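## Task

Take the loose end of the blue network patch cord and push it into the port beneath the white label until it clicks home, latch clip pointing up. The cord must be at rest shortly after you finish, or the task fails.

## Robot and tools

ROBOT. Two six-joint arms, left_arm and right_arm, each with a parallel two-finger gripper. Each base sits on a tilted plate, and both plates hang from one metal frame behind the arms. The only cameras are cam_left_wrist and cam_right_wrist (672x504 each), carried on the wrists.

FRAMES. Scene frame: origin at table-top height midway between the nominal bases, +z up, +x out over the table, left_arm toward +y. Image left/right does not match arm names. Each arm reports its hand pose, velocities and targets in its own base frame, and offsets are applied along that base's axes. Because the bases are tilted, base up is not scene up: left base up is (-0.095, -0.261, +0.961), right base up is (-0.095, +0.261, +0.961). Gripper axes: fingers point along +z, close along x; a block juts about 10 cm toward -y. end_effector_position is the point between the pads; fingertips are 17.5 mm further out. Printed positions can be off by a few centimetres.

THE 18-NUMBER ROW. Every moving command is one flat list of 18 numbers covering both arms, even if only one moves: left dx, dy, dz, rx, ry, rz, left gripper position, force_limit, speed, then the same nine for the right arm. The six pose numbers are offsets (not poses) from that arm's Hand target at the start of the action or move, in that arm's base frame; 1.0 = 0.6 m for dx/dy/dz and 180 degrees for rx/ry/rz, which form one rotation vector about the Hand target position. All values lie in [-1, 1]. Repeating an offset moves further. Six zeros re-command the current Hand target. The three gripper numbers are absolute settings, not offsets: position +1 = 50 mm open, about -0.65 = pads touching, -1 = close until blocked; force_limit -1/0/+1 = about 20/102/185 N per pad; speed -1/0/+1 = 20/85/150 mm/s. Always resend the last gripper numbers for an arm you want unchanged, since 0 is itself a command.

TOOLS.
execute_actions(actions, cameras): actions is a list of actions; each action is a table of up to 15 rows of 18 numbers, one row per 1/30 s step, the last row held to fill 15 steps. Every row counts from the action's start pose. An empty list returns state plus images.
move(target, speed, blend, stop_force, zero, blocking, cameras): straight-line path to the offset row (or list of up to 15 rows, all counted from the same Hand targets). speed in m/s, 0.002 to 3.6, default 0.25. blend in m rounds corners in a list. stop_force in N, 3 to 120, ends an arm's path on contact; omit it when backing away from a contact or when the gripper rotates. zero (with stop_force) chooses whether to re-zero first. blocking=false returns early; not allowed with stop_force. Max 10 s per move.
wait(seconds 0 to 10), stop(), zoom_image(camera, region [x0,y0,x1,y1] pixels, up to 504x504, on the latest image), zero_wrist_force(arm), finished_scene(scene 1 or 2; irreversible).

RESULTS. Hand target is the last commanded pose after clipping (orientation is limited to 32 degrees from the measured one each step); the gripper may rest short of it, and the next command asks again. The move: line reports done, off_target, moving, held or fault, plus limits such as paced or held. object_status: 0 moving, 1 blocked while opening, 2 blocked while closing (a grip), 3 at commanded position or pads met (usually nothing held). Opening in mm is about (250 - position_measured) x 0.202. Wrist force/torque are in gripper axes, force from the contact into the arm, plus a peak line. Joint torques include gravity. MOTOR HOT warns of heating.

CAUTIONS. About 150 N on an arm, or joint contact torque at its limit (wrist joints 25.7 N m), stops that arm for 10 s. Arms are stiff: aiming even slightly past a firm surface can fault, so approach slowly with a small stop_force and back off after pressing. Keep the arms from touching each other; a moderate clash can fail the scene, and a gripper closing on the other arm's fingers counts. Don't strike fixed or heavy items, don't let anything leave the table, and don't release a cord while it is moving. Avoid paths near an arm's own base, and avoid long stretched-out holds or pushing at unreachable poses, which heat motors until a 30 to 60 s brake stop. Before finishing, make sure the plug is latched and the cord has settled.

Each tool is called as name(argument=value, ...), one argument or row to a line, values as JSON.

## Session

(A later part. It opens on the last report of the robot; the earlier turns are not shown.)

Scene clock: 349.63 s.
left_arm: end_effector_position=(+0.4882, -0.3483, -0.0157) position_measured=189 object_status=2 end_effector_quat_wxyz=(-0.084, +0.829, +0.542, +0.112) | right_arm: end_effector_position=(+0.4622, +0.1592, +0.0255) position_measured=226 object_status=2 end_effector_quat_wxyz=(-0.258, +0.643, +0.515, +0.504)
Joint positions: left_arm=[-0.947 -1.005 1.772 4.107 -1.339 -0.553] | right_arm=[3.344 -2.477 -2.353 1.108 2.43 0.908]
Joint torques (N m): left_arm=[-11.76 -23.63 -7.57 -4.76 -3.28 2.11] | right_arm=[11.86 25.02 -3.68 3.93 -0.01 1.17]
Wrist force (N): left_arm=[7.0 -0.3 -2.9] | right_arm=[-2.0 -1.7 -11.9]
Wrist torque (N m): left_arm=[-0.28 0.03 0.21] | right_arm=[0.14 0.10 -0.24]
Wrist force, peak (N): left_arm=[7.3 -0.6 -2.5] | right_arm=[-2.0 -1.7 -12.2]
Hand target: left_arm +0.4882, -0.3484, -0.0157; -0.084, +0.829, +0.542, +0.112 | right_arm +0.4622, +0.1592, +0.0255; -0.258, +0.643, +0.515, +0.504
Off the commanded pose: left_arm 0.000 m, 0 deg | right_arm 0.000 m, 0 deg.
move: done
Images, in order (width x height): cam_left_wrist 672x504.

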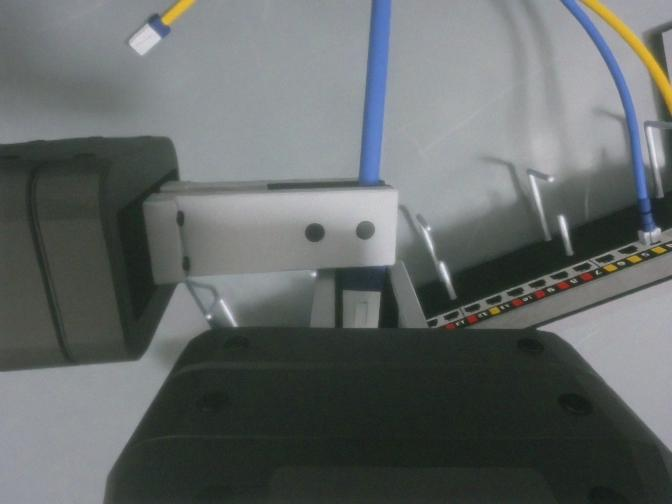

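move(
  target=[
    [0,0,0,0,0,0,-1,-0.9,-1,0,0,0,0,0,0,0,-0.7,-0.8],
    [0,0,0,0,0,0,-1,-0.9,-1,-0.0798,-0.1688,0.0728,0,0,0,0,-0.7,-0.8],
    [0,0,0,0,0,0,-1,-0.9,-1,-0.05,-0.45,0.25,0,0,0,0,-0.7,-0.8],
  ],
  speed=0.12,
  cameras=["all"],
)

zoom_image(
  camera="cam_left_wrist",
  region=[270, 170, 450, 340],
)

Scene clock: 354.87 s.
left_arm: end_effector_position=(+0.4882, -0.3484, -0.0157) position_measured=189 object_status=2 end_effector_quat_wxyz=(-0.084, +0.829, +0.542, +0.112) | right_arm: end_effector_position=(+0.4569, +0.1482, +0.0302) position_measured=152 object_status=3 end_effector_quat_wxyz=(-0.258, +0.644, +0.515, +0.504)
Joint positions: left_arm=[-0.947 -1.005 1.772 4.107 -1.339 -0.553] | right_arm=[3.316 -2.461 -2.371 1.092 2.453 0.885]
Joint torques (N m): left_arm=[-2.87 -22.84 -18.58 -4.58 2.21 -2.02] | right_arm=[18.29 24.45 6.54 4.25 0.17 1.36]
Wrist force (N): left_arm=[-1.9 -3.0 -2.4] | right_arm=[-0.3 0.6 -3.0]
Wrist torque (N m): left_arm=[-0.36 -0.02 0.05] | right_arm=[0.17 0.10 -0.23]
Wrist force, peak (N): left_arm=[8.2 -0.1 -2.5] | right_arm=[-2.0 -2.4 -13.0]
Hand target: left_arm +0.4882, -0.3484, -0.0157; -0.084, +0.829, +0.542, +0.112 | right_arm +0.4569, +0.1483, +0.0302; -0.258, +0.644, +0.515, +0.504 (not the last commanded pose)
Off the commanded pose: left_arm 0.000 m, 0 deg | right_arm 0.298 m, 0 deg.
move: held (right_arm; a check stopped the path); path passed 1 of 3 targets; limits=held
pose unreachable (right arm): on one or more control steps of this call, first in action 0 (counted from 0), this arm could not follow its commanded pose, so it was not sent that pose on those steps. It may still have moved: this result reports where it is.
cause: moving toward the commanded pose would bring two parts of the arm too close to each other (its gripper and another part of the arm, with joints 4 (wrist 1) to 6 (wrist 3) between them, 4 mm apart when it was first held).

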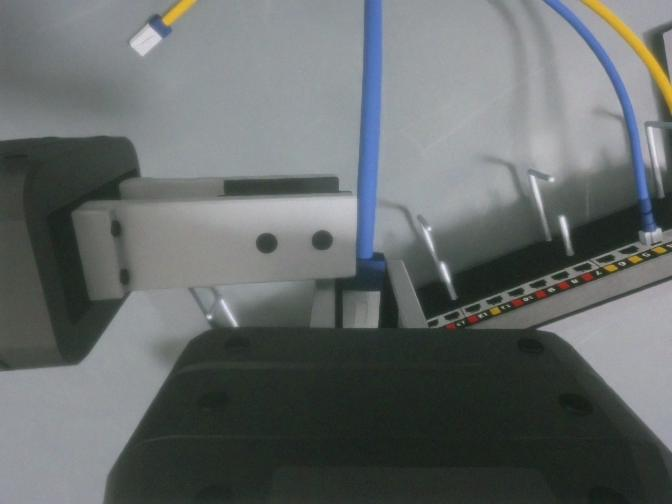

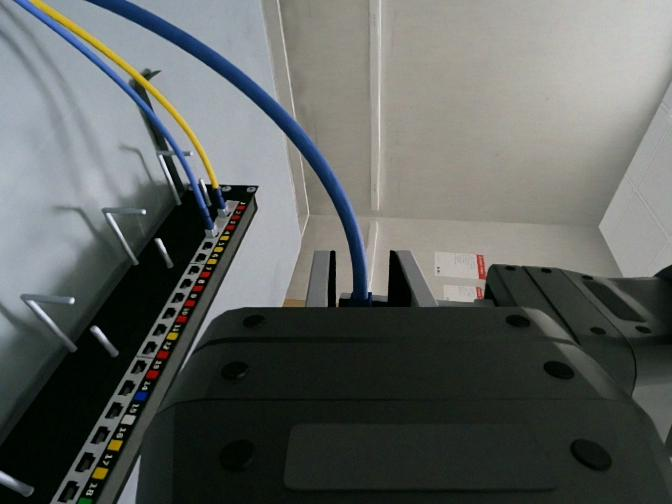

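Scaled by 2.800 from the camera's 672x504 image, which has a finer 960x720 frame.

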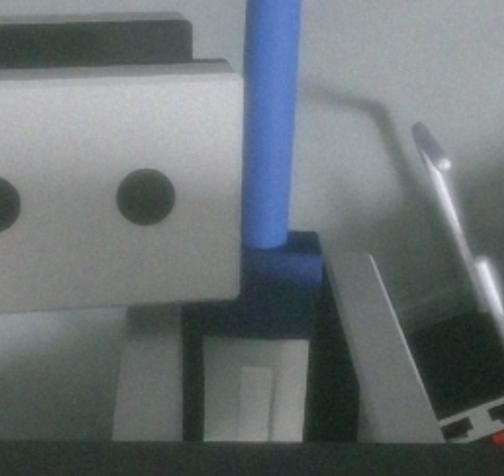

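move(
  target=[
    [0,0,0,0,0,0,-1,-0.9,-1,-0.07,-0.155,0.067,0.0131,-0.0364,-0.1334,0,-0.7,-0.8],
    [0,0,0,0,0,0,-1,-0.9,-1,-0.1,-0.5,0.25,0.0131,-0.0364,-0.1334,0,-0.7,-0.8],
  ],
  speed=0.15,
  cameras=["all"],
)

Scene clock: 358.33 s.
left_arm: end_effector_position=(+0.4882, -0.3484, -0.0157) position_measured=189 object_status=2 end_effector_quat_wxyz=(-0.084, +0.829, +0.542, +0.112) | right_arm: end_effector_position=(+0.4437, +0.1188, +0.0428) position_measured=152 object_status=3 end_effector_quat_wxyz=(-0.220, +0.666, +0.473, +0.534)
Joint positions: left_arm=[-0.947 -1.005 1.772 4.107 -1.339 -0.553] | right_arm=[3.29 -2.479 -2.454 1.295 2.366 0.975]
Joint torques (N m): left_arm=[-3.36 -23.7 -27.47 -4.41 2.08 -1.92] | right_arm=[18.38 39.86 5.17 1.73 2.65 -1.77]
Wrist force (N): left_arm=[-1.9 -3.3 -2.2] | right_arm=[-0.2 0.9 -2.9]
Wrist torque (N m): left_arm=[-0.41 -0.02 0.04] | right_arm=[0.22 0.10 -0.14]
Wrist force, peak (N): left_arm=[-2.4 -3.4 -2.6] | right_arm=[0.6 0.3 -5.4]
Hand target: left_arm +0.4882, -0.3484, -0.0157; -0.084, +0.829, +0.542, +0.112 | right_arm +0.4437, +0.1189, +0.0428; -0.220, +0.666, +0.473, +0.534 (not the last commanded pose)
Off the commanded pose: left_arm 0.000 m, 0 deg | right_arm 0.307 m, 17 deg.
move: held (right_arm; a check stopped the path); path passed 0 of 2 targets; limits=held
pose unreachable (right arm): on one or more control steps of this call, first in action 0 (counted from 0), this arm could not follow its commanded pose, so it was not sent that pose on those steps. It may still have moved: this result reports where it is.
cause: moving toward the commanded pose would bring two parts of the arm too close to each other (its gripper and another part of the arm, with joints 4 (wrist 1) to 6 (wrist 3) between them, 2 mm apart when it was first held).

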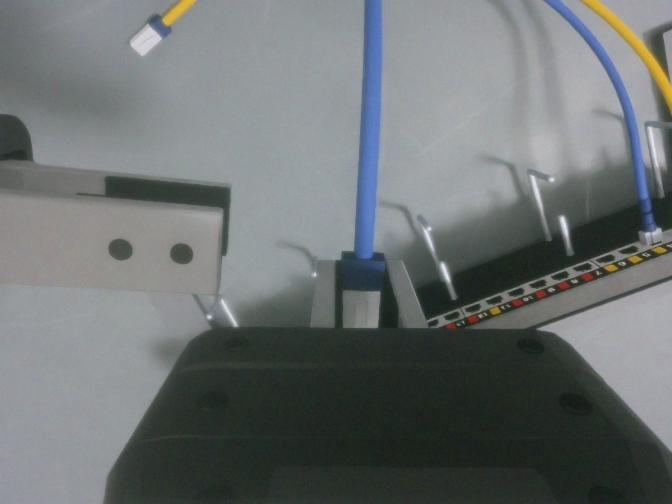

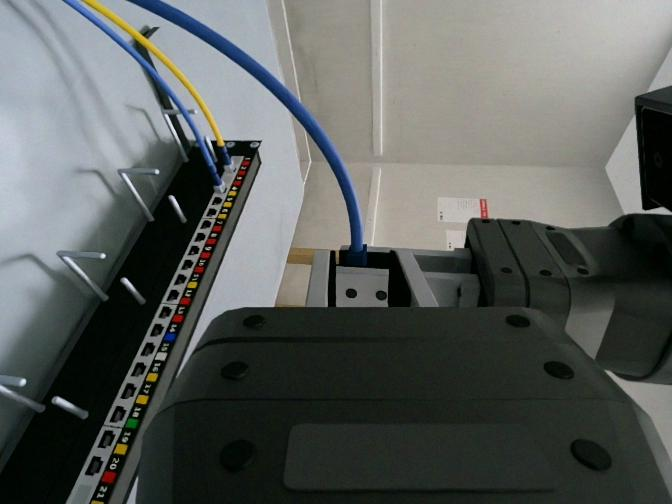

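move(
  target=[0.0687,0.061,0.1622,-0.0126,-0.0349,0.128,-1,-0.9,-1,0,0,0,0,0,0,0,-0.7,-0.8],
  speed=0.12,
)

move(
  target=[
    [0,0,0,0,0,0,-1,-0.9,-1,0.02,-0.12,0.1,0.0262,-0.0727,-0.2669,0,-0.7,-0.8],
    [0,0,0,0,0,0,-1,-0.9,-1,-0.03,-0.55,0.25,0.0262,-0.0727,-0.2669,0,-0.7,-0.8],
  ],
  speed=0.2,
  cameras=["all"],
)

zoom_image(
  camera="cam_left_wrist",
  region=[220, 120, 460, 340],
)

Scene clock: 366.50 s.
left_arm: end_effector_position=(+0.5294, -0.3118, +0.0815) position_measured=189 object_status=2 end_effector_quat_wxyz=(-0.059, +0.698, +0.702, +0.127) | right_arm: end_effector_position=(+0.4437, +0.1189, +0.0428) position_measured=152 object_status=3 end_effector_quat_wxyz=(-0.220, +0.666, +0.473, +0.534)
Joint positions: left_arm=[-0.857 -1.127 1.668 4.311 -1.326 -0.88] | right_arm=[3.29 -2.479 -2.454 1.295 2.366 0.975]
Joint torques (N m): left_arm=[-2.15 -45.55 -34.14 -1 2.06 -1.94] | right_arm=[14.94 41.51 4.98 1.7 2.65 -1.71]
Wrist force (N): left_arm=[-2.1 -3.3 -2.0] | right_arm=[-0.2 0.8 -2.9]
Wrist torque (N m): left_arm=[-0.43 0.03 0.16] | right_arm=[0.20 0.10 -0.15]
Wrist force, peak (N): left_arm=[-2.1 -3.3 -2.7] | right_arm=[-0.3 0.9 -3.3]
Hand target: left_arm +0.5294, -0.3118, +0.0816; -0.059, +0.698, +0.702, +0.127 | right_arm +0.4437, +0.1189, +0.0428; -0.220, +0.666, +0.473, +0.534
Off the commanded pose: left_arm 0.000 m, 0 deg | right_arm 0.000 m, 0 deg.
move: done

Scene clock: 368.80 s.
left_arm: end_effector_position=(+0.5294, -0.3118, +0.0816) position_measured=189 object_status=2 end_effector_quat_wxyz=(-0.059, +0.698, +0.702, +0.127) | right_arm: end_effector_position=(+0.4520, +0.0658, +0.0874) position_measured=152 object_status=3 end_effector_quat_wxyz=(-0.031, +0.724, +0.251, +0.642)
Joint positions: left_arm=[-0.857 -1.127 1.668 4.311 -1.326 -0.88] | right_arm=[3.669 -2.67 -2.653 2.006 1.427 1.311]
Joint torques (N m): left_arm=[-2.62 -45.4 -33.84 -0.82 2.17 -1.92] | right_arm=[4.03 37.71 -0.41 1.42 1.82 -1.82]
Wrist force (N): left_arm=[-1.8 -3.0 -2.5] | right_arm=[-0.2 0.8 -3.1]
Wrist torque (N m): left_arm=[-0.37 -0.01 0.16] | right_arm=[0.22 0.09 -0.14]
Wrist force, peak (N): left_arm=[-2.2 -3.3 -2.5] | right_arm=[-0.7 3.5 -2.8]
Hand target: left_arm +0.5294, -0.3118, +0.0816; -0.059, +0.698, +0.702, +0.127 | right_arm +0.4520, +0.0659, +0.0874; -0.031, +0.724, +0.251, +0.642 (not the last commanded pose)
Off the commanded pose: left_arm 0.000 m, 0 deg | right_arm 0.298 m, 14 deg.
move: held (right_arm; a check stopped the path); path passed 0 of 2 targets; limits=held
pose unreachable (right arm): on one or more control steps of this call, first in action 0 (counted from 0), this arm could not follow its commanded pose, so it was not sent that pose on those steps. It may still have moved: this result reports where it is.
cause: moving toward the commanded pose would bring two parts of the arm too close to each other (joints 3 (elbow) to 5 (wrist 2) lie between them).

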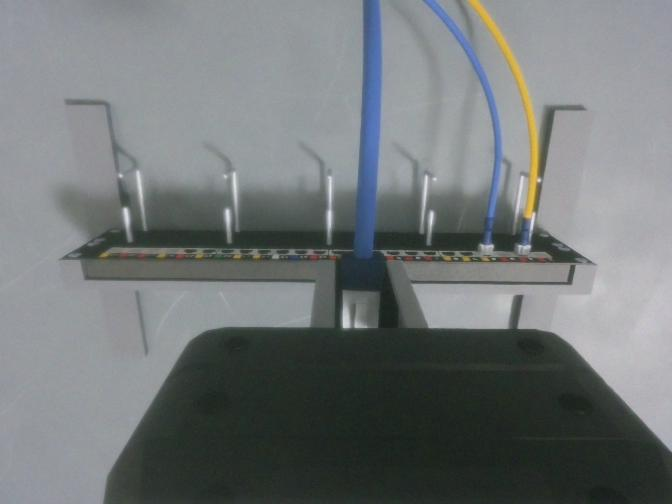

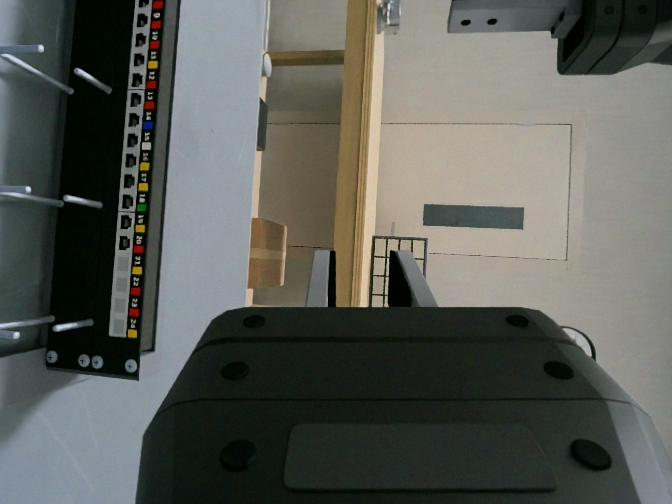

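Scaled by 2.100 from the camera's 672x504 image, which has a finer 960x720 frame.

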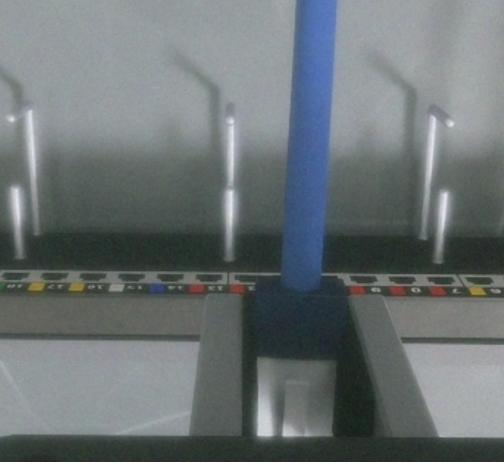

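move(
  target=[
    [0,0,0,0,0,0,-1,-0.9,-1,0.1,-0.1,-0.03,0,0,0,0,-0.7,-0.8],
    [0,0,0,0,0,0,-1,-0.9,-1,0.05,-0.5,0.03,0,0,0,0,-0.7,-0.8],
  ],
  speed=0.2,
)

Scene clock: 372.33 s.
left_arm: end_effector_position=(+0.5294, -0.3118, +0.0816) position_measured=189 object_status=2 end_effector_quat_wxyz=(-0.059, +0.698, +0.702, +0.127) | right_arm: end_effector_position=(+0.4945, -0.1315, +0.0909) position_measured=152 object_status=3 end_effector_quat_wxyz=(-0.027, +0.723, +0.248, +0.644)
Joint positions: left_arm=[-0.857 -1.127 1.668 4.311 -1.326 -0.88] | right_arm=[2.825 -2.469 -2.347 1.456 2.247 1.145]
Joint torques (N m): left_arm=[-2.35 -45.68 -32.84 -0.89 2.29 -2.09] | right_arm=[14.35 25.51 -10.63 4.34 -0.69 1.27]
Wrist force (N): left_arm=[-2.0 -3.1 -2.1] | right_arm=[-0.4 0.8 -3.2]
Wrist torque (N m): left_arm=[-0.38 0.02 0.16] | right_arm=[0.21 0.14 -0.22]
Wrist force, peak (N): left_arm=[-2.1 -3.4 -2.4] | right_arm=[-2.9 8.3 -7.7]
Hand target: left_arm +0.5294, -0.3118, +0.0816; -0.059, +0.698, +0.702, +0.127 | right_arm +0.4945, -0.1315, +0.0908; -0.027, +0.723, +0.248, +0.644 (not the last commanded pose)
Off the commanded pose: left_arm 0.000 m, 0 deg | right_arm 0.104 m, 1 deg.
move: held (right_arm; a check stopped the path); path passed 1 of 2 targets; limits=held
pose unreachable (right arm): on one or more control steps of this call, first in action 0 (counted from 0), this arm could not follow its commanded pose, so it was not sent that pose on those steps. It may still have moved: this result reports where it is.
cause: moving toward the commanded pose would bring two parts of the arm too close to each other (its gripper and another part of the arm, with joints 4 (wrist 1) to 6 (wrist 3) between them, 5 mm apart when it was first held).

move(
  target=[0.0182,-0.0217,-0.3495,0,0,0,-1,-0.9,-1,0,0,0,0,0,0,0,-0.7,-0.8],
  speed=0.15,
  cameras=["all"],
)

zoom_image(
  camera="cam_left_wrist",
  region=[200, 130, 500, 340],
)

Scene clock: 390.60 s.
left_arm: end_effector_position=(+0.5403, -0.3249, -0.1281) position_measured=189 object_status=2 end_effector_quat_wxyz=(-0.059, +0.698, +0.702, +0.127) | right_arm: end_effector_position=(+0.4945, -0.1315, +0.0908) position_measured=152 object_status=3 end_effector_quat_wxyz=(-0.027, +0.723, +0.248, +0.644)
Joint positions: left_arm=[-0.858 -0.758 1.712 3.898 -1.326 -0.881] | right_arm=[2.825 -2.469 -2.347 1.456 2.247 1.145]
Joint torques (N m): left_arm=[-4.6 -29.73 -28.1 -4.88 -0.48 2.5] | right_arm=[14.58 25.77 -10.82 4.33 -0.6 1.25]
Wrist force (N): left_arm=[-1.9 -3.2 -1.9] | right_arm=[-0.2 0.8 -3.2]
Wrist torque (N m): left_arm=[-0.39 -0.01 0.13] | right_arm=[0.21 0.11 -0.22]
Wrist force, peak (N): left_arm=[-1.5 -2.3 -4.8] | right_arm=[-0.3 0.8 -3.3]
Hand target: left_arm +0.5403, -0.3248, -0.1281; -0.059, +0.698, +0.702, +0.127 | right_arm +0.4945, -0.1315, +0.0908; -0.027, +0.723, +0.248, +0.644
Off the commanded pose: left_arm 0.000 m, 0 deg | right_arm 0.000 m, 0 deg.
move: done

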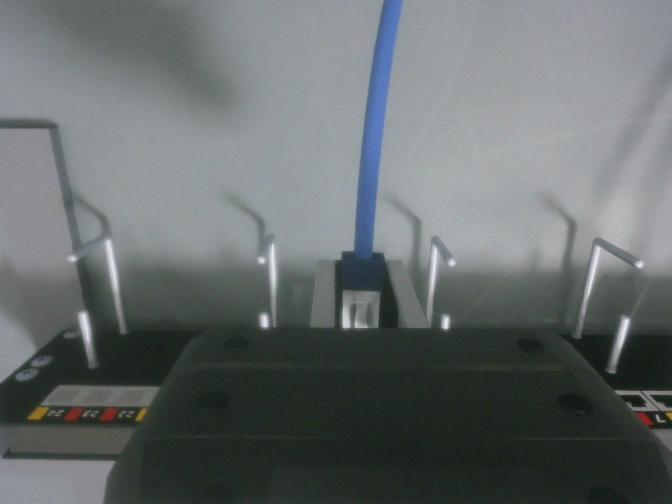

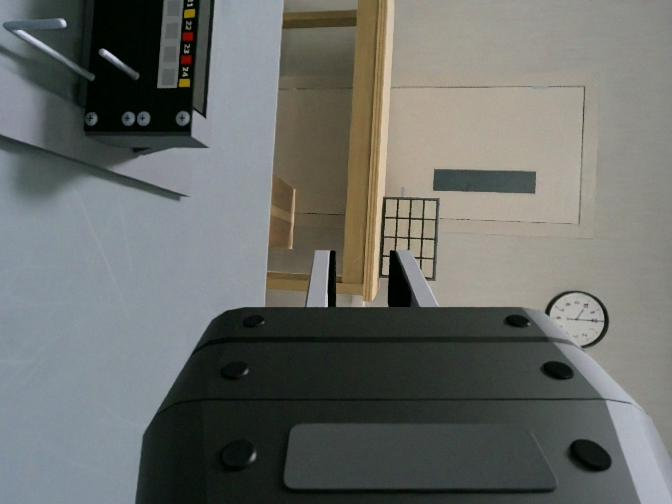

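Scaled by 1.680 from the camera's 672x504 image, which has a finer 960x720 frame.

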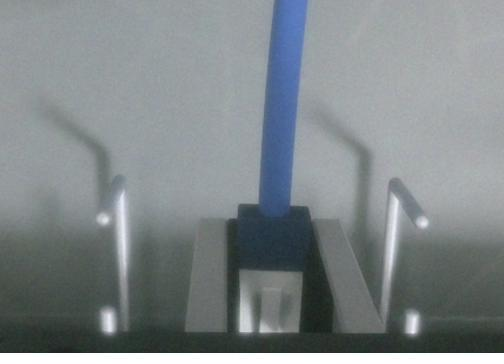

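move(
  target=[0,0,0,0,0,0,-1,-0.9,-1,0.0372,0.054,-0.115,-0.0183,0.0508,0.1864,0,-0.7,-0.8],
  speed=0.15,
  cameras=["cam_right_wrist"],
)

Scene clock: 399.93 s.
left_arm: end_effector_position=(+0.5403, -0.3248, -0.1281) position_measured=189 object_status=2 end_effector_quat_wxyz=(-0.059, +0.698, +0.702, +0.127) | right_arm: end_effector_position=(+0.4953, -0.1303, +0.0882) position_measured=152 object_status=3 end_effector_quat_wxyz=(-0.034, +0.722, +0.256, +0.641)
Joint positions: left_arm=[-0.858 -0.758 1.712 3.898 -1.326 -0.881] | right_arm=[2.817 -2.47 -2.336 1.433 2.276 1.132]
Joint torques (N m): left_arm=[-3.75 -29.57 -28 -4.72 2.1 2.3] | right_arm=[15.21 43.67 -10.5 4.22 -0.61 1.33]
Wrist force (N): left_arm=[-2.2 -3.1 -2.5] | right_arm=[-0.2 0.8 -2.9]
Wrist torque (N m): left_arm=[-0.38 0.04 0.14] | right_arm=[0.22 0.10 -0.23]
Wrist force, peak (N): left_arm=[-2.2 -3.4 -2.4] | right_arm=[0.2 0.8 -3.3]
Hand target: left_arm +0.5403, -0.3248, -0.1281; -0.059, +0.698, +0.702, +0.127 | right_arm +0.4953, -0.1303, +0.0882; -0.034, +0.722, +0.256, +0.641 (not the last commanded pose)
Off the commanded pose: left_arm 0.000 m, 0 deg | right_arm 0.076 m, 34 deg.
move: held (right_arm; a check stopped the path); limits=held
pose unreachable (right arm): on one or more control steps of this call, first in action 0 (counted from 0), this arm could not follow its commanded pose, so it was not sent that pose on those steps. It may still have moved: this result reports where it is.
cause: moving toward the commanded pose would bring two parts of the arm too close to each other (its gripper and another part of the arm, with joints 4 (wrist 1) to 6 (wrist 3) between them, 3 mm apart when it was first held).
Images, in order (width x height): cam_right_wrist 672x504.

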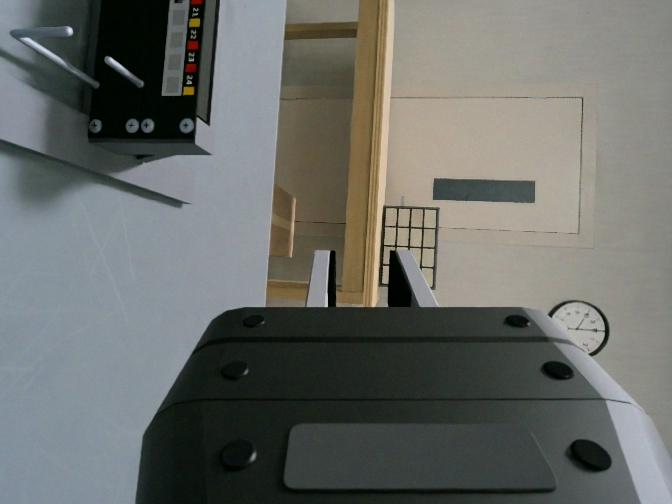

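move(
  target=[
    [0,0,0,0,0,0,-1,-0.9,-1,0.02,-0.05,0.03,0.3309,0.3465,-0.058,0,-0.7,-0.8],
    [0,0,0,0,0,0,-1,-0.9,-1,0.045,0.2185,-0.107,0.3309,0.3465,-0.058,0,-0.7,-0.8],
  ],
  speed=0.2,
  cameras=["cam_right_wrist"],
)

Scene clock: 415.83 s.
left_arm: end_effector_position=(+0.5403, -0.3248, -0.1281) position_measured=189 object_status=2 end_effector_quat_wxyz=(-0.059, +0.698, +0.702, +0.127) | right_arm: end_effector_position=(+0.5223, +0.0008, +0.0241) position_measured=152 object_status=3 end_effector_quat_wxyz=(-0.439, +0.846, -0.193, +0.233)
Joint positions: left_arm=[-0.858 -0.758 1.712 3.898 -1.326 -0.881] | right_arm=[3.05 -2.311 -2.318 0.697 2.348 2.261]
Joint torques (N m): left_arm=[-4.23 -30.57 -28.73 -4.58 1.91 2.47] | right_arm=[16.88 25.93 -5.48 4.87 0.14 1.43]
Wrist force (N): left_arm=[-1.9 -3.2 -2.4] | right_arm=[-2.5 -0.1 0.8]
Wrist torque (N m): left_arm=[-0.39 0.00 0.13] | right_arm=[-0.08 0.57 -0.06]
Wrist force, peak (N): left_arm=[-1.9 -3.3 -2.6] | right_arm=[-3.5 -0.5 2.4]
Hand target: left_arm +0.5403, -0.3248, -0.1281; -0.059, +0.698, +0.702, +0.127 | right_arm +0.5223, +0.0008, +0.0240; -0.439, +0.846, -0.193, +0.233
Off the commanded pose: left_arm 0.000 m, 0 deg | right_arm 0.000 m, 0 deg.
move: done
Images, in order (width x height): cam_right_wrist 672x504.

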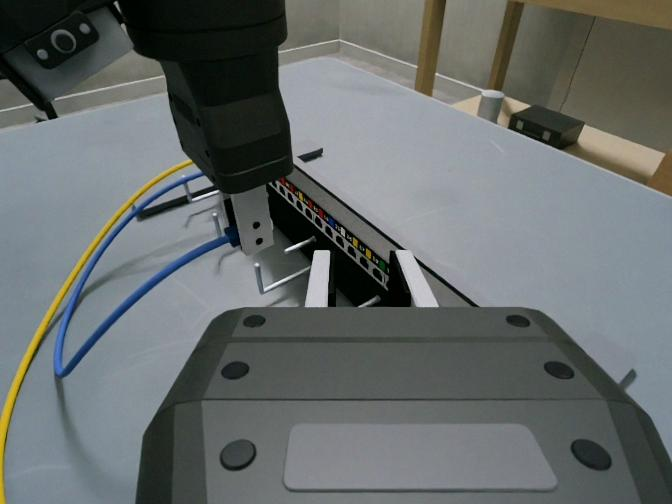

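zoom_image(
  camera="cam_right_wrist",
  region=[210, 160, 410, 310],
)

Scaled by 2.520 from the camera's 672x504 image, which has a finer 960x720 frame.

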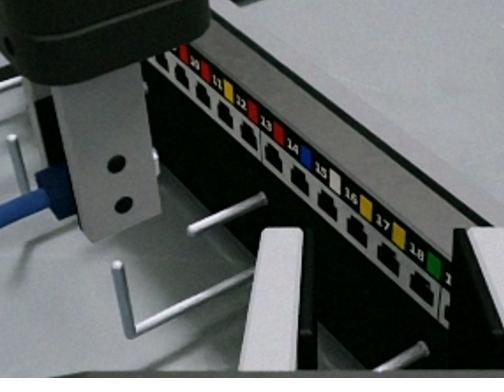

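move(
  target=[0.084,0.034,-0.0692,0,0,0,-1,-0.9,-1,0,0,0,0,0,0,0,-0.7,-0.8],
  speed=0.06,
  stop_force=6,
  cameras=["all"],
)

zoom_image(
  camera="cam_right_wrist",
  region=[260, 180, 380, 270],
)

zoom_image(
  camera="cam_left_wrist",
  region=[220, 160, 500, 340],
)

Scene clock: 427.57 s.
left_arm: end_effector_position=(+0.5907, -0.3044, -0.1696) position_measured=189 object_status=2 end_effector_quat_wxyz=(-0.059, +0.698, +0.702, +0.127) | right_arm: end_effector_position=(+0.5223, +0.0008, +0.0240) position_measured=152 object_status=3 end_effector_quat_wxyz=(-0.439, +0.846, -0.193, +0.233)
Joint positions: left_arm=[-0.78 -0.633 1.601 3.866 -1.315 -0.801] | right_arm=[3.05 -2.311 -2.318 0.697 2.348 2.261]
Joint torques (N m): left_arm=[-5.1 -33.23 -27.92 -4.88 2.06 2.75] | right_arm=[16.72 25.79 -4.84 4.97 0.08 1.25]
Wrist force (N): left_arm=[-2.0 -3.0 -2.0] | right_arm=[-2.6 -0.1 0.9]
Wrist torque (N m): left_arm=[-0.37 0.00 0.02] | right_arm=[-0.09 0.58 -0.06]
Wrist force, peak (N): left_arm=[-2.0 -3.7 -2.9] | right_arm=[-2.7 -0.2 0.9]
Hand target: left_arm +0.5907, -0.3044, -0.1696; -0.059, +0.698, +0.702, +0.127 | right_arm +0.5223, +0.0008, +0.0240; -0.439, +0.846, -0.193, +0.233
Off the commanded pose: left_arm 0.000 m, 0 deg | right_arm 0.000 m, 0 deg.
move: done

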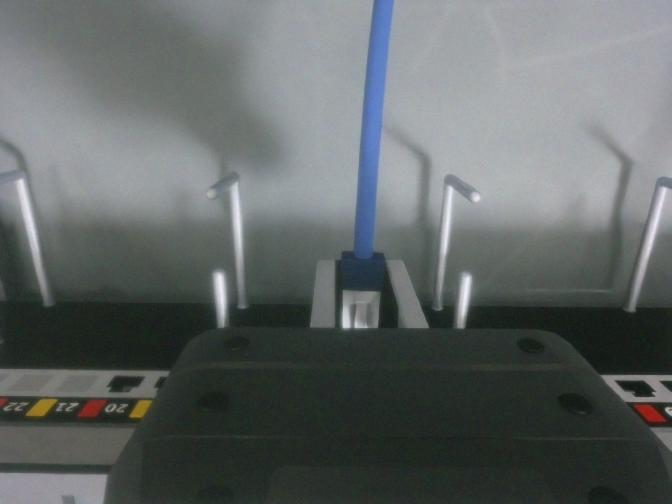

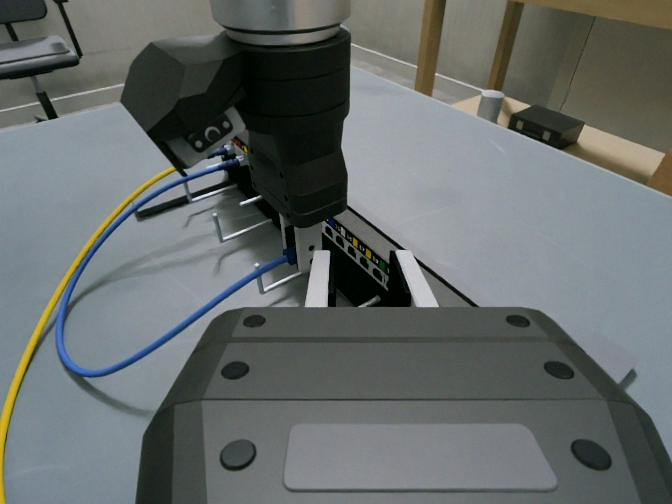

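Scaled by 4.200 from the camera's 672x504 image, which has a finer 960x720 frame.

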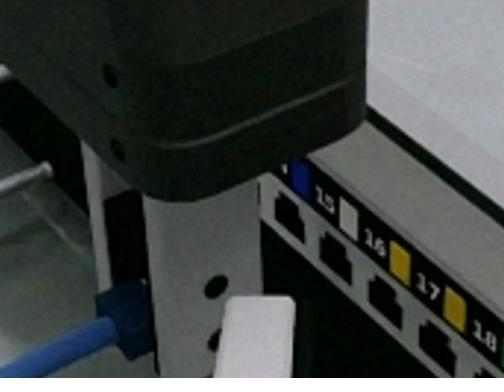

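Scaled by 1.800 from the camera's 672x504 image, which has a finer 960x720 frame.

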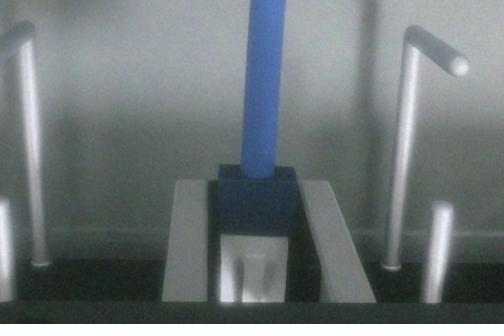

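move(
  target=[0,0,0,0,0,0,-1,-0.9,-1,0.1145,-0.0832,-0.018,0,0,0,0,-0.7,-0.8],
  speed=0.15,
  cameras=["cam_right_wrist"],
)

zoom_image(
  camera="cam_right_wrist",
  region=[180, 150, 300, 260],
)

Scene clock: 431.93 s.
left_arm: end_effector_position=(+0.5907, -0.3044, -0.1696) position_measured=189 object_status=2 end_effector_quat_wxyz=(-0.059, +0.698, +0.702, +0.127) | right_arm: end_effector_position=(+0.5910, -0.0491, +0.0132) position_measured=152 object_status=3 end_effector_quat_wxyz=(-0.439, +0.846, -0.193, +0.233)
Joint positions: left_arm=[-0.78 -0.633 1.601 3.866 -1.315 -0.801] | right_arm=[2.958 -2.368 -2.093 0.457 2.41 2.163]
Joint torques (N m): left_arm=[-5.26 -33.22 -28.24 -4.91 2.23 2.53] | right_arm=[2.12 31.92 13.97 2.12 3.11 -2.01]
Wrist force (N): left_arm=[-2.2 -3.0 -2.0] | right_arm=[-2.2 -0.2 0.8]
Wrist torque (N m): left_arm=[-0.37 0.04 0.03] | right_arm=[-0.07 0.50 0.04]
Wrist force, peak (N): left_arm=[-2.2 -3.2 -2.4] | right_arm=[-3.9 -0.7 0.5]
Hand target: left_arm +0.5907, -0.3044, -0.1696; -0.059, +0.698, +0.702, +0.127 | right_arm +0.5910, -0.0491, +0.0132; -0.439, +0.846, -0.193, +0.233
Off the commanded pose: left_arm 0.000 m, 0 deg | right_arm 0.000 m, 0 deg.
move: done
Images, in order (width x height): cam_right_wrist 672x504.

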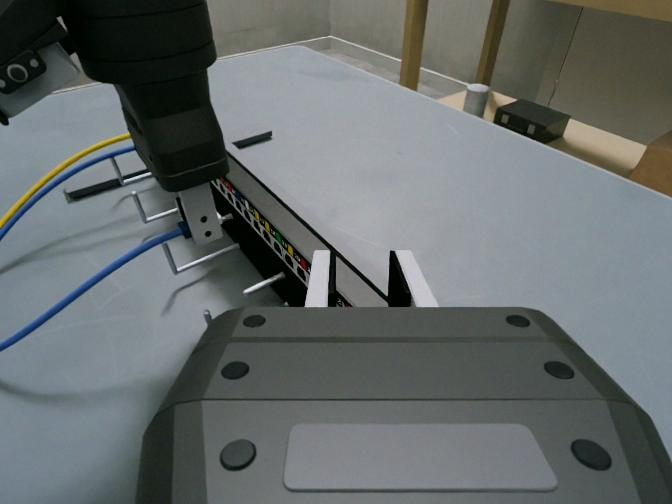

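Scaled by 4.200 from the camera's 672x504 image, which has a finer 960x720 frame.

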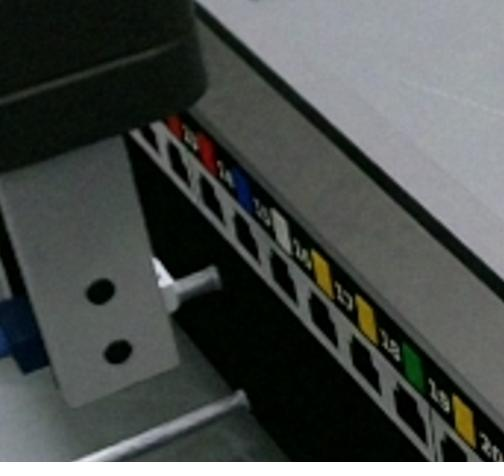

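zoom_image(
  camera="cam_left_wrist",
  region=[580, 350, 672, 440],
)

execute_actions(
  actions=[],
)

zoom_image(
  camera="cam_left_wrist",
  region=[580, 350, 672, 440],
)

zoom_image(
  camera="cam_left_wrist",
  region=[0, 340, 190, 440],
)

This scene's latest camera images include none from cam_left_wrist. They are from: cam_right_wrist. cam_left_wrist's image comes with the result of a call that names it in "cameras".

Scene clock: 446.83 s.
left_arm: end_effector_position=(+0.5907, -0.3044, -0.1696) position_measured=189 object_status=2 end_effector_quat_wxyz=(-0.059, +0.698, +0.702, +0.127) | right_arm: end_effector_position=(+0.5910, -0.0491, +0.0132) position_measured=152 object_status=3 end_effector_quat_wxyz=(-0.439, +0.846, -0.193, +0.233)
Joint positions: left_arm=[-0.78 -0.633 1.601 3.866 -1.315 -0.801] | right_arm=[2.958 -2.368 -2.093 0.457 2.41 2.163]
Joint velocities: within noise
Joint torques (N m): left_arm=[-5.74 -33.76 -26.57 -4.74 2.08 2.62] | right_arm=[1.35 31.35 12.98 2.21 3.12 -1.89]
Wrist force (N): left_arm=[-1.8 -3.1 -2.4] | right_arm=[-2.6 -0.2 0.9]
Wrist torque (N m): left_arm=[-0.38 -0.02 0.03] | right_arm=[-0.08 0.55 0.03]
Wrist force, peak (N): left_arm=[-2.3 -3.1 -2.5] | right_arm=[-2.7 -0.2 0.9]
Hand target: left_arm +0.5907, -0.3044, -0.1696; -0.059, +0.698, +0.702, +0.127 | right_arm +0.5910, -0.0491, +0.0132; -0.439, +0.846, -0.193, +0.233
Tool commands: left_gripper/position=-1.0 left_gripper/force_limit=-0.9 left_gripper/speed=-1.0 right_gripper/position=+0.0 right_gripper/force_limit=-0.7 right_gripper/speed=-0.8
Off the commanded pose: left_arm 0.000 m, 0 deg | right_arm 0.000 m, 0 deg.

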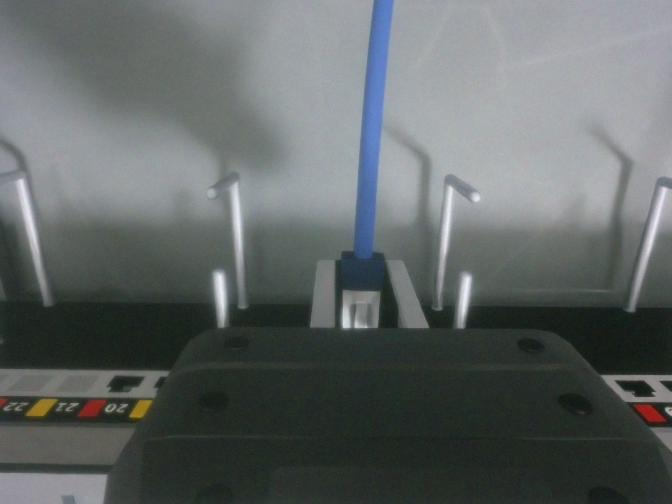

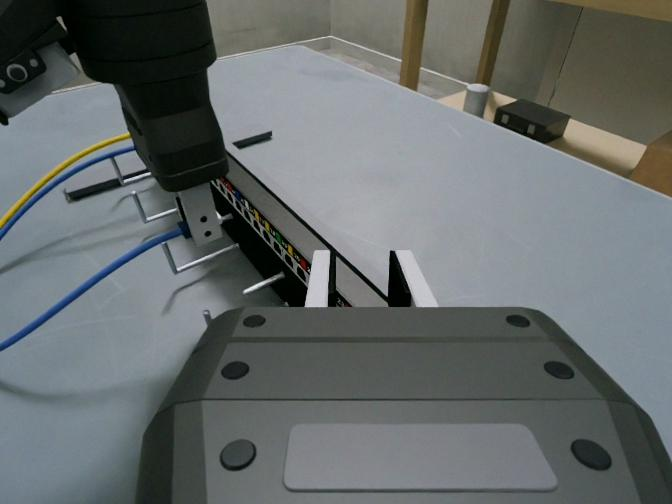

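Scaled by 5.478 from the camera's 672x504 image, which has a finer 960x720 frame.

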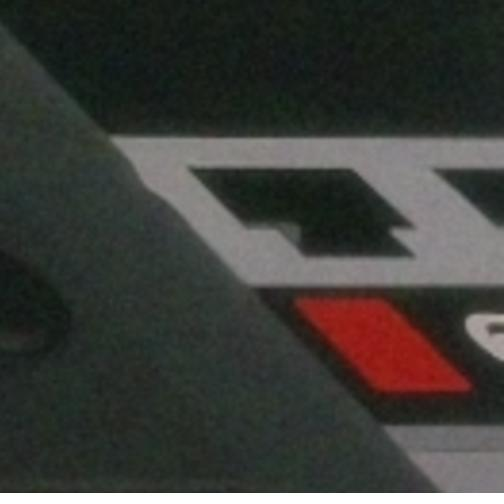

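Scaled by 2.653 from the camera's 672x504 image, which has a finer 960x720 frame.

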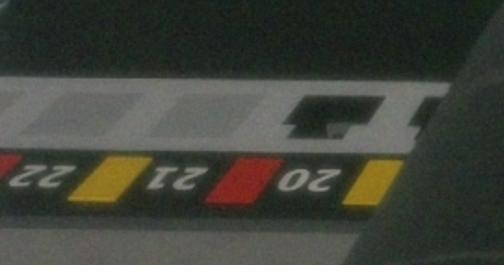

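move(
  target=[0.0187,0.0087,-0.0183,0,0,0,-1,-0.9,-1,0,0,0,0,0,0,0,-0.7,-0.8],
  speed=0.03,
  stop_force=6,
  cameras=["all"],
)

zoom_image(
  camera="cam_right_wrist",
  region=[190, 180, 280, 260],
)

zoom_image(
  camera="cam_left_wrist",
  region=[200, 180, 500, 400],
)

Scene clock: 458.90 s.
left_arm: end_effector_position=(+0.6019, -0.2992, -0.1806) position_measured=189 object_status=2 end_effector_quat_wxyz=(-0.059, +0.698, +0.702, +0.127) | right_arm: end_effector_position=(+0.5910, -0.0491, +0.0132) position_measured=152 object_status=3 end_effector_quat_wxyz=(-0.439, +0.846, -0.193, +0.233)
Joint positions: left_arm=[-0.762 -0.602 1.573 3.858 -1.313 -0.783] | right_arm=[2.958 -2.368 -2.093 0.457 2.41 2.163]
Joint torques (N m): left_arm=[-6.19 -34.18 -27.11 -4.88 2.26 2.37] | right_arm=[2.29 31.99 13.17 2.24 3.17 -1.96]
Wrist force (N): left_arm=[-1.7 -2.8 -2.5] | right_arm=[-2.4 -0.3 0.9]
Wrist torque (N m): left_arm=[-0.34 -0.05 0.03] | right_arm=[-0.09 0.53 0.04]
Wrist force, peak (N): left_arm=[-2.0 -3.3 -2.5] | right_arm=[-2.7 -0.2 1.0]
Hand target: left_arm +0.6019, -0.2992, -0.1806; -0.059, +0.698, +0.702, +0.127 | right_arm +0.5910, -0.0491, +0.0132; -0.439, +0.846, -0.193, +0.233
Off the commanded pose: left_arm 0.000 m, 0 deg | right_arm 0.000 m, 0 deg.
move: done

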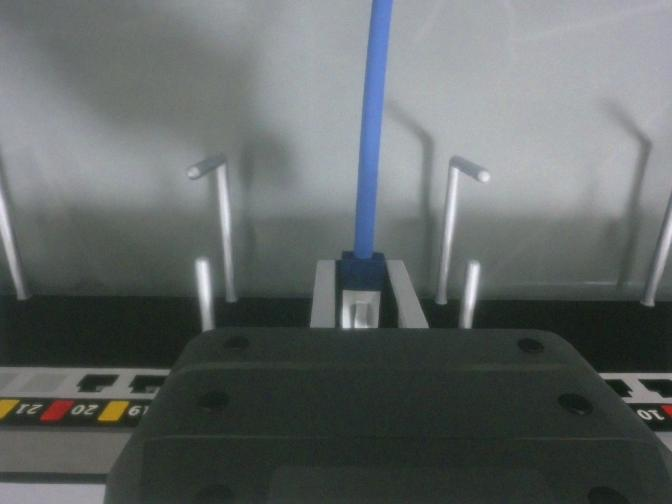

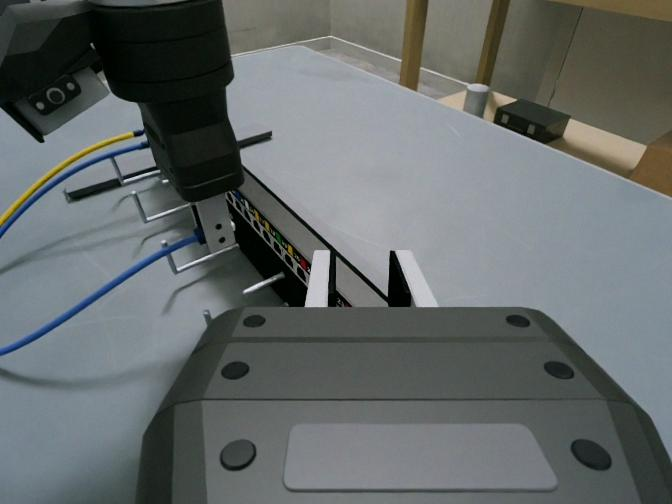

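Scaled by 5.600 from the camera's 672x504 image, which has a finer 960x720 frame.

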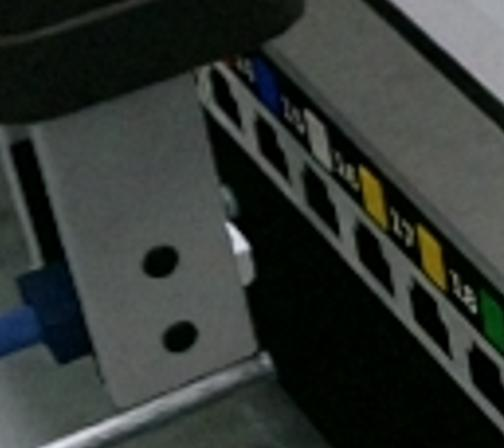

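Scaled by 1.680 from the camera's 672x504 image, which has a finer 960x720 frame.

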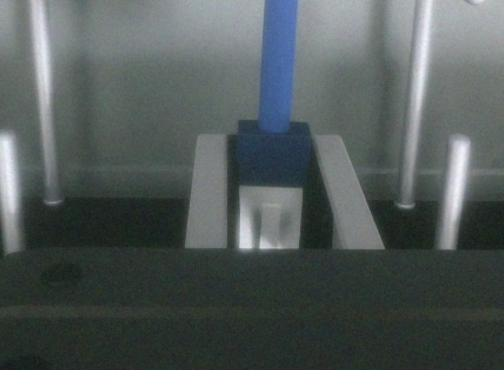

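move(
  target=[0.0195,-0.0033,0.0043,0,0,0,-1,-0.9,-1,0,0,0,0,0,0,0,-0.7,-0.8],
  speed=0.02,
  stop_force=5,
  cameras=["all"],
)

zoom_image(
  camera="cam_right_wrist",
  region=[210, 180, 270, 240],
)

Scene clock: 469.10 s.
left_arm: end_effector_position=(+0.6136, -0.3012, -0.1780) position_measured=189 object_status=2 end_effector_quat_wxyz=(-0.059, +0.698, +0.702, +0.127) | right_arm: end_effector_position=(+0.5910, -0.0491, +0.0132) position_measured=152 object_status=3 end_effector_quat_wxyz=(-0.439, +0.846, -0.193, +0.233)
Joint positions: left_arm=[-0.752 -0.592 1.535 3.882 -1.312 -0.773] | right_arm=[2.958 -2.368 -2.093 0.457 2.41 2.163]
Joint torques (N m): left_arm=[-5.93 -35.5 -27.89 -0.77 2.22 2.47] | right_arm=[1.87 34.9 12.96 2.22 3.08 -1.69]
Wrist force (N): left_arm=[-2.4 -3.4 -2.2] | right_arm=[-2.7 -0.1 0.7]
Wrist torque (N m): left_arm=[-0.43 0.07 0.03] | right_arm=[-0.07 0.57 0.04]
Wrist force, peak (N): left_arm=[-2.4 -3.4 -2.2] | right_arm=[-2.7 -0.4 0.8]
Hand target: left_arm +0.6136, -0.3012, -0.1780; -0.059, +0.698, +0.702, +0.127 | right_arm +0.5910, -0.0491, +0.0132; -0.439, +0.846, -0.193, +0.233
Off the commanded pose: left_arm 0.000 m, 0 deg | right_arm 0.000 m, 0 deg.
move: done

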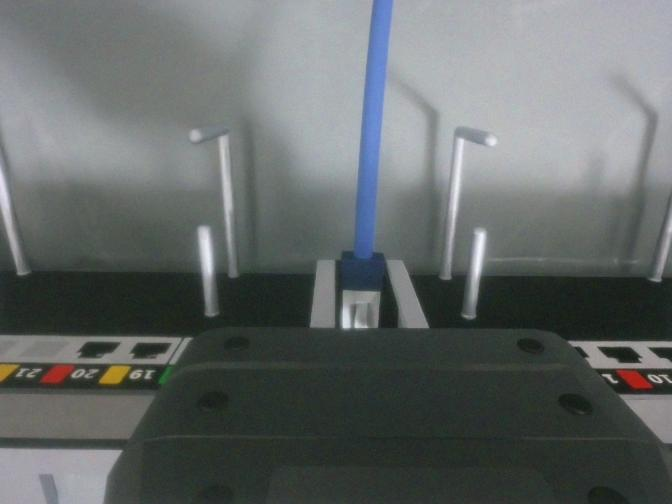

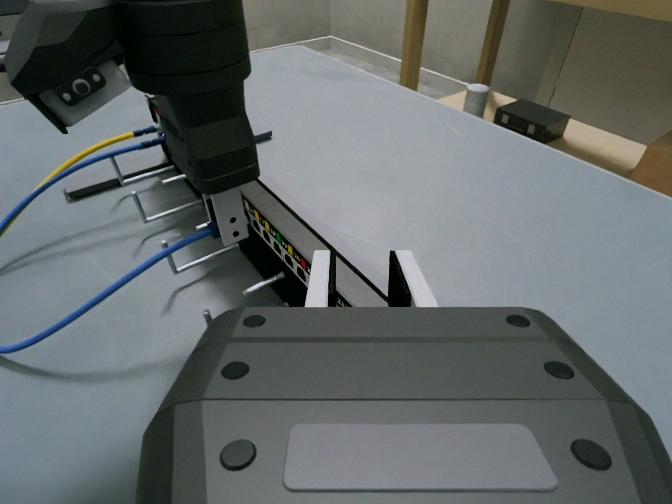

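Scaled by 8.400 from the camera's 672x504 image, which has a finer 960x720 frame.

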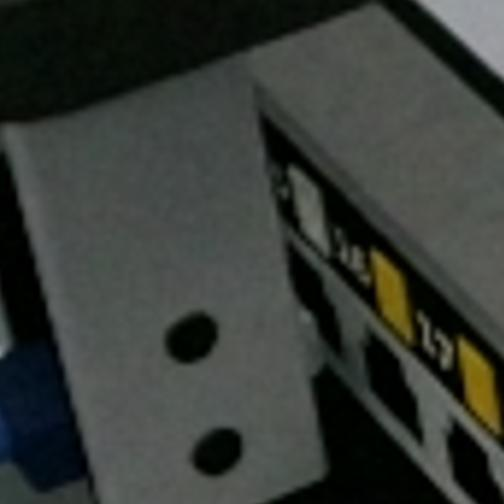

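move(
  target=[0.0166,0.0007,0.0016,0,0,0,-1,-0.9,-1,0,0,0,0,0,0,0,-0.7,-0.8],
  speed=0.006,
  stop_force=6,
  cameras=["all"],
)

zoom_image(
  camera="cam_right_wrist",
  region=[210, 180, 270, 240],
)

Scene clock: 475.33 s.
left_arm: end_effector_position=(+0.6166, -0.3010, -0.1778) position_measured=189 object_status=2 end_effector_quat_wxyz=(-0.059, +0.698, +0.702, +0.127) | right_arm: end_effector_position=(+0.5910, -0.0491, +0.0132) position_measured=152 object_status=3 end_effector_quat_wxyz=(-0.439, +0.846, -0.193, +0.233)
Joint positions: left_arm=[-0.749 -0.589 1.526 3.887 -1.312 -0.769] | right_arm=[2.958 -2.368 -2.093 0.457 2.41 2.163]
Joint torques (N m): left_arm=[-28.26 -63.38 -6.48 -4.68 1.41 -1.99] | right_arm=[2.02 38.06 12.87 2.18 3.08 -1.77]
Wrist force (N): left_arm=[-0.1 -6.0 -0.4] | right_arm=[-2.6 -0.1 0.8]
Wrist torque (N m): left_arm=[-0.40 -0.03 0.01] | right_arm=[-0.07 0.55 0.04]
Wrist force, peak (N): left_arm=[-0.4 -10.6 -0.5] | right_arm=[-2.7 -0.1 0.9]
Hand target: left_arm +0.6166, -0.3010, -0.1778; -0.059, +0.698, +0.702, +0.127 (not the last commanded pose) | right_arm +0.5910, -0.0491, +0.0132; -0.439, +0.846, -0.193, +0.233
Off the commanded pose: left_arm 0.007 m, 0 deg | right_arm 0.000 m, 0 deg.
move: contact (left_arm)

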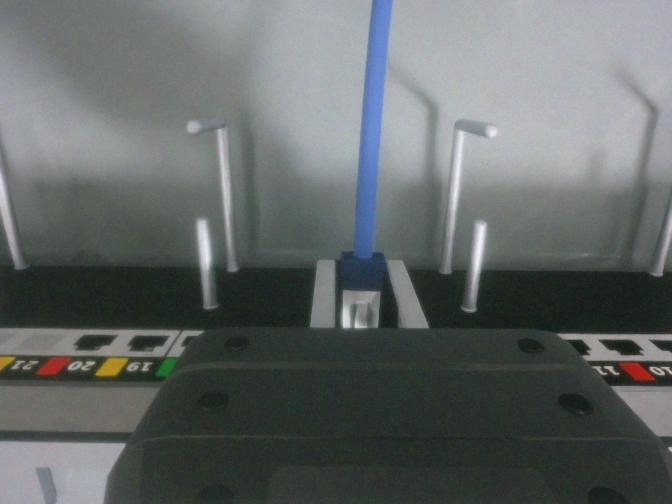

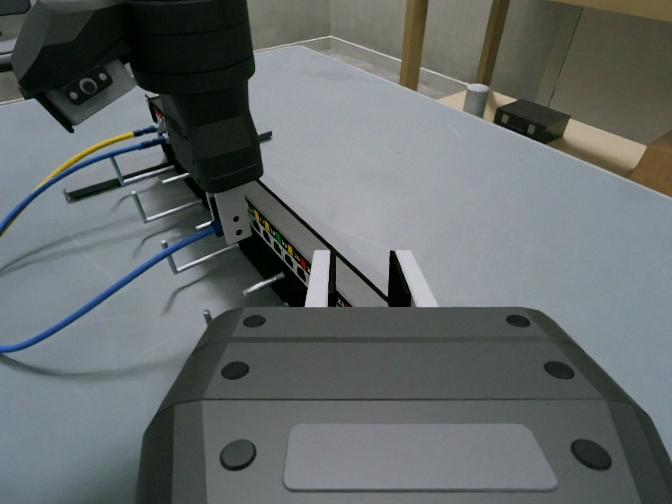

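Scaled by 8.400 from the camera's 672x504 image, which has a finer 960x720 frame.

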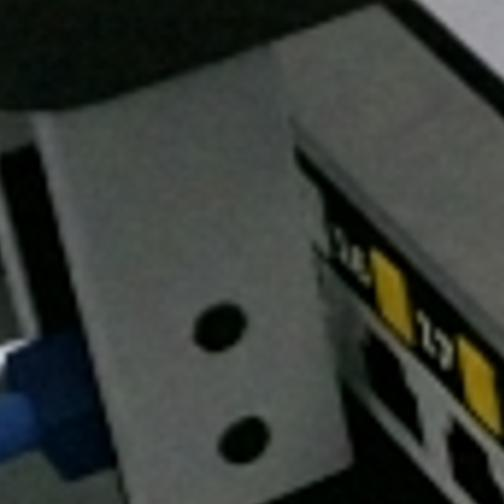

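move(
  target=[
    [-0.0027,-0.0005,0.0017,0,0,0,-1,-0.9,-1,0,0,0,0,0,0,0,-0.7,-0.8],
    [0.0081,-0.0006,0.0027,0,0,0,-1,-0.9,-1,0,0,0,0,0,0,0,-0.7,-0.8],
  ],
  speed=0.006,
  stop_force=8,
)

Scene clock: 481.37 s.
left_arm: end_effector_position=(+0.6163, -0.3014, -0.1766) position_measured=189 object_status=2 end_effector_quat_wxyz=(-0.059, +0.698, +0.702, +0.127) | right_arm: end_effector_position=(+0.5910, -0.0491, +0.0132) position_measured=152 object_status=3 end_effector_quat_wxyz=(-0.439, +0.846, -0.193, +0.233)
Joint positions: left_arm=[-0.75 -0.591 1.527 3.889 -1.312 -0.77] | right_arm=[2.958 -2.368 -2.093 0.457 2.41 2.163]
Joint torques (N m): left_arm=[-24.69 -62.58 -7.51 -6.33 2.4 -2.02] | right_arm=[2.06 40.74 12.87 2.19 2.99 -1.7]
Wrist force (N): left_arm=[-3.6 -13.3 -1.3] | right_arm=[-2.5 -0.3 0.7]
Wrist torque (N m): left_arm=[-0.61 0.07 0.04] | right_arm=[-0.10 0.54 0.04]
Wrist force, peak (N): left_arm=[-3.8 -17.6 -2.2] | right_arm=[-2.7 -0.2 0.8]
Hand target: left_arm +0.6163, -0.3014, -0.1766; -0.059, +0.698, +0.702, +0.127 (not the last commanded pose) | right_arm +0.5910, -0.0491, +0.0132; -0.439, +0.846, -0.193, +0.233
Off the commanded pose: left_arm 0.005 m, 0 deg | right_arm 0.000 m, 0 deg.
move: contact (left_arm); path passed 1 of 2 targets

move(
  target=[
    [-0.0030,0.001,-0.0041,0,0,0,-1,-0.9,-1,0,0,0,0,0,0,0,-0.7,-0.8],
    [0.0084,0.0009,-0.003,0,0,0,-1,-0.9,-1,0,0,0,0,0,0,0,-0.7,-0.8],
  ],
  speed=0.006,
  stop_force=8,
)

Scene clock: 485.60 s.
left_arm: end_effector_position=(+0.6171, -0.3008, -0.1788) position_measured=189 object_status=2 end_effector_quat_wxyz=(-0.059, +0.698, +0.702, +0.127) | right_arm: end_effector_position=(+0.5910, -0.0491, +0.0132) position_measured=152 object_status=3 end_effector_quat_wxyz=(-0.439, +0.846, -0.193, +0.233)
Joint positions: left_arm=[-0.749 -0.586 1.524 3.887 -1.312 -0.769] | right_arm=[2.958 -2.368 -2.093 0.457 2.41 2.163]
Joint torques (N m): left_arm=[-24.89 -63.19 -10.65 -6.31 3.82 -2.13] | right_arm=[2.51 43.23 12.74 2.23 3 -1.54]
Wrist force (N): left_arm=[0.1 -20.3 -3.6] | right_arm=[-2.6 -0.2 0.8]
Wrist torque (N m): left_arm=[-0.75 0.00 0.07] | right_arm=[-0.08 0.56 0.04]
Wrist force, peak (N): left_arm=[0.8 -26.0 -5.0] | right_arm=[-2.7 -0.3 0.8]
Hand target: left_arm +0.6171, -0.3008, -0.1788; -0.059, +0.698, +0.702, +0.127 (not the last commanded pose) | right_arm +0.5910, -0.0491, +0.0132; -0.439, +0.846, -0.193, +0.233
Off the commanded pose: left_arm 0.004 m, 0 deg | right_arm 0.000 m, 0 deg.
move: contact (left_arm); path passed 1 of 2 targets


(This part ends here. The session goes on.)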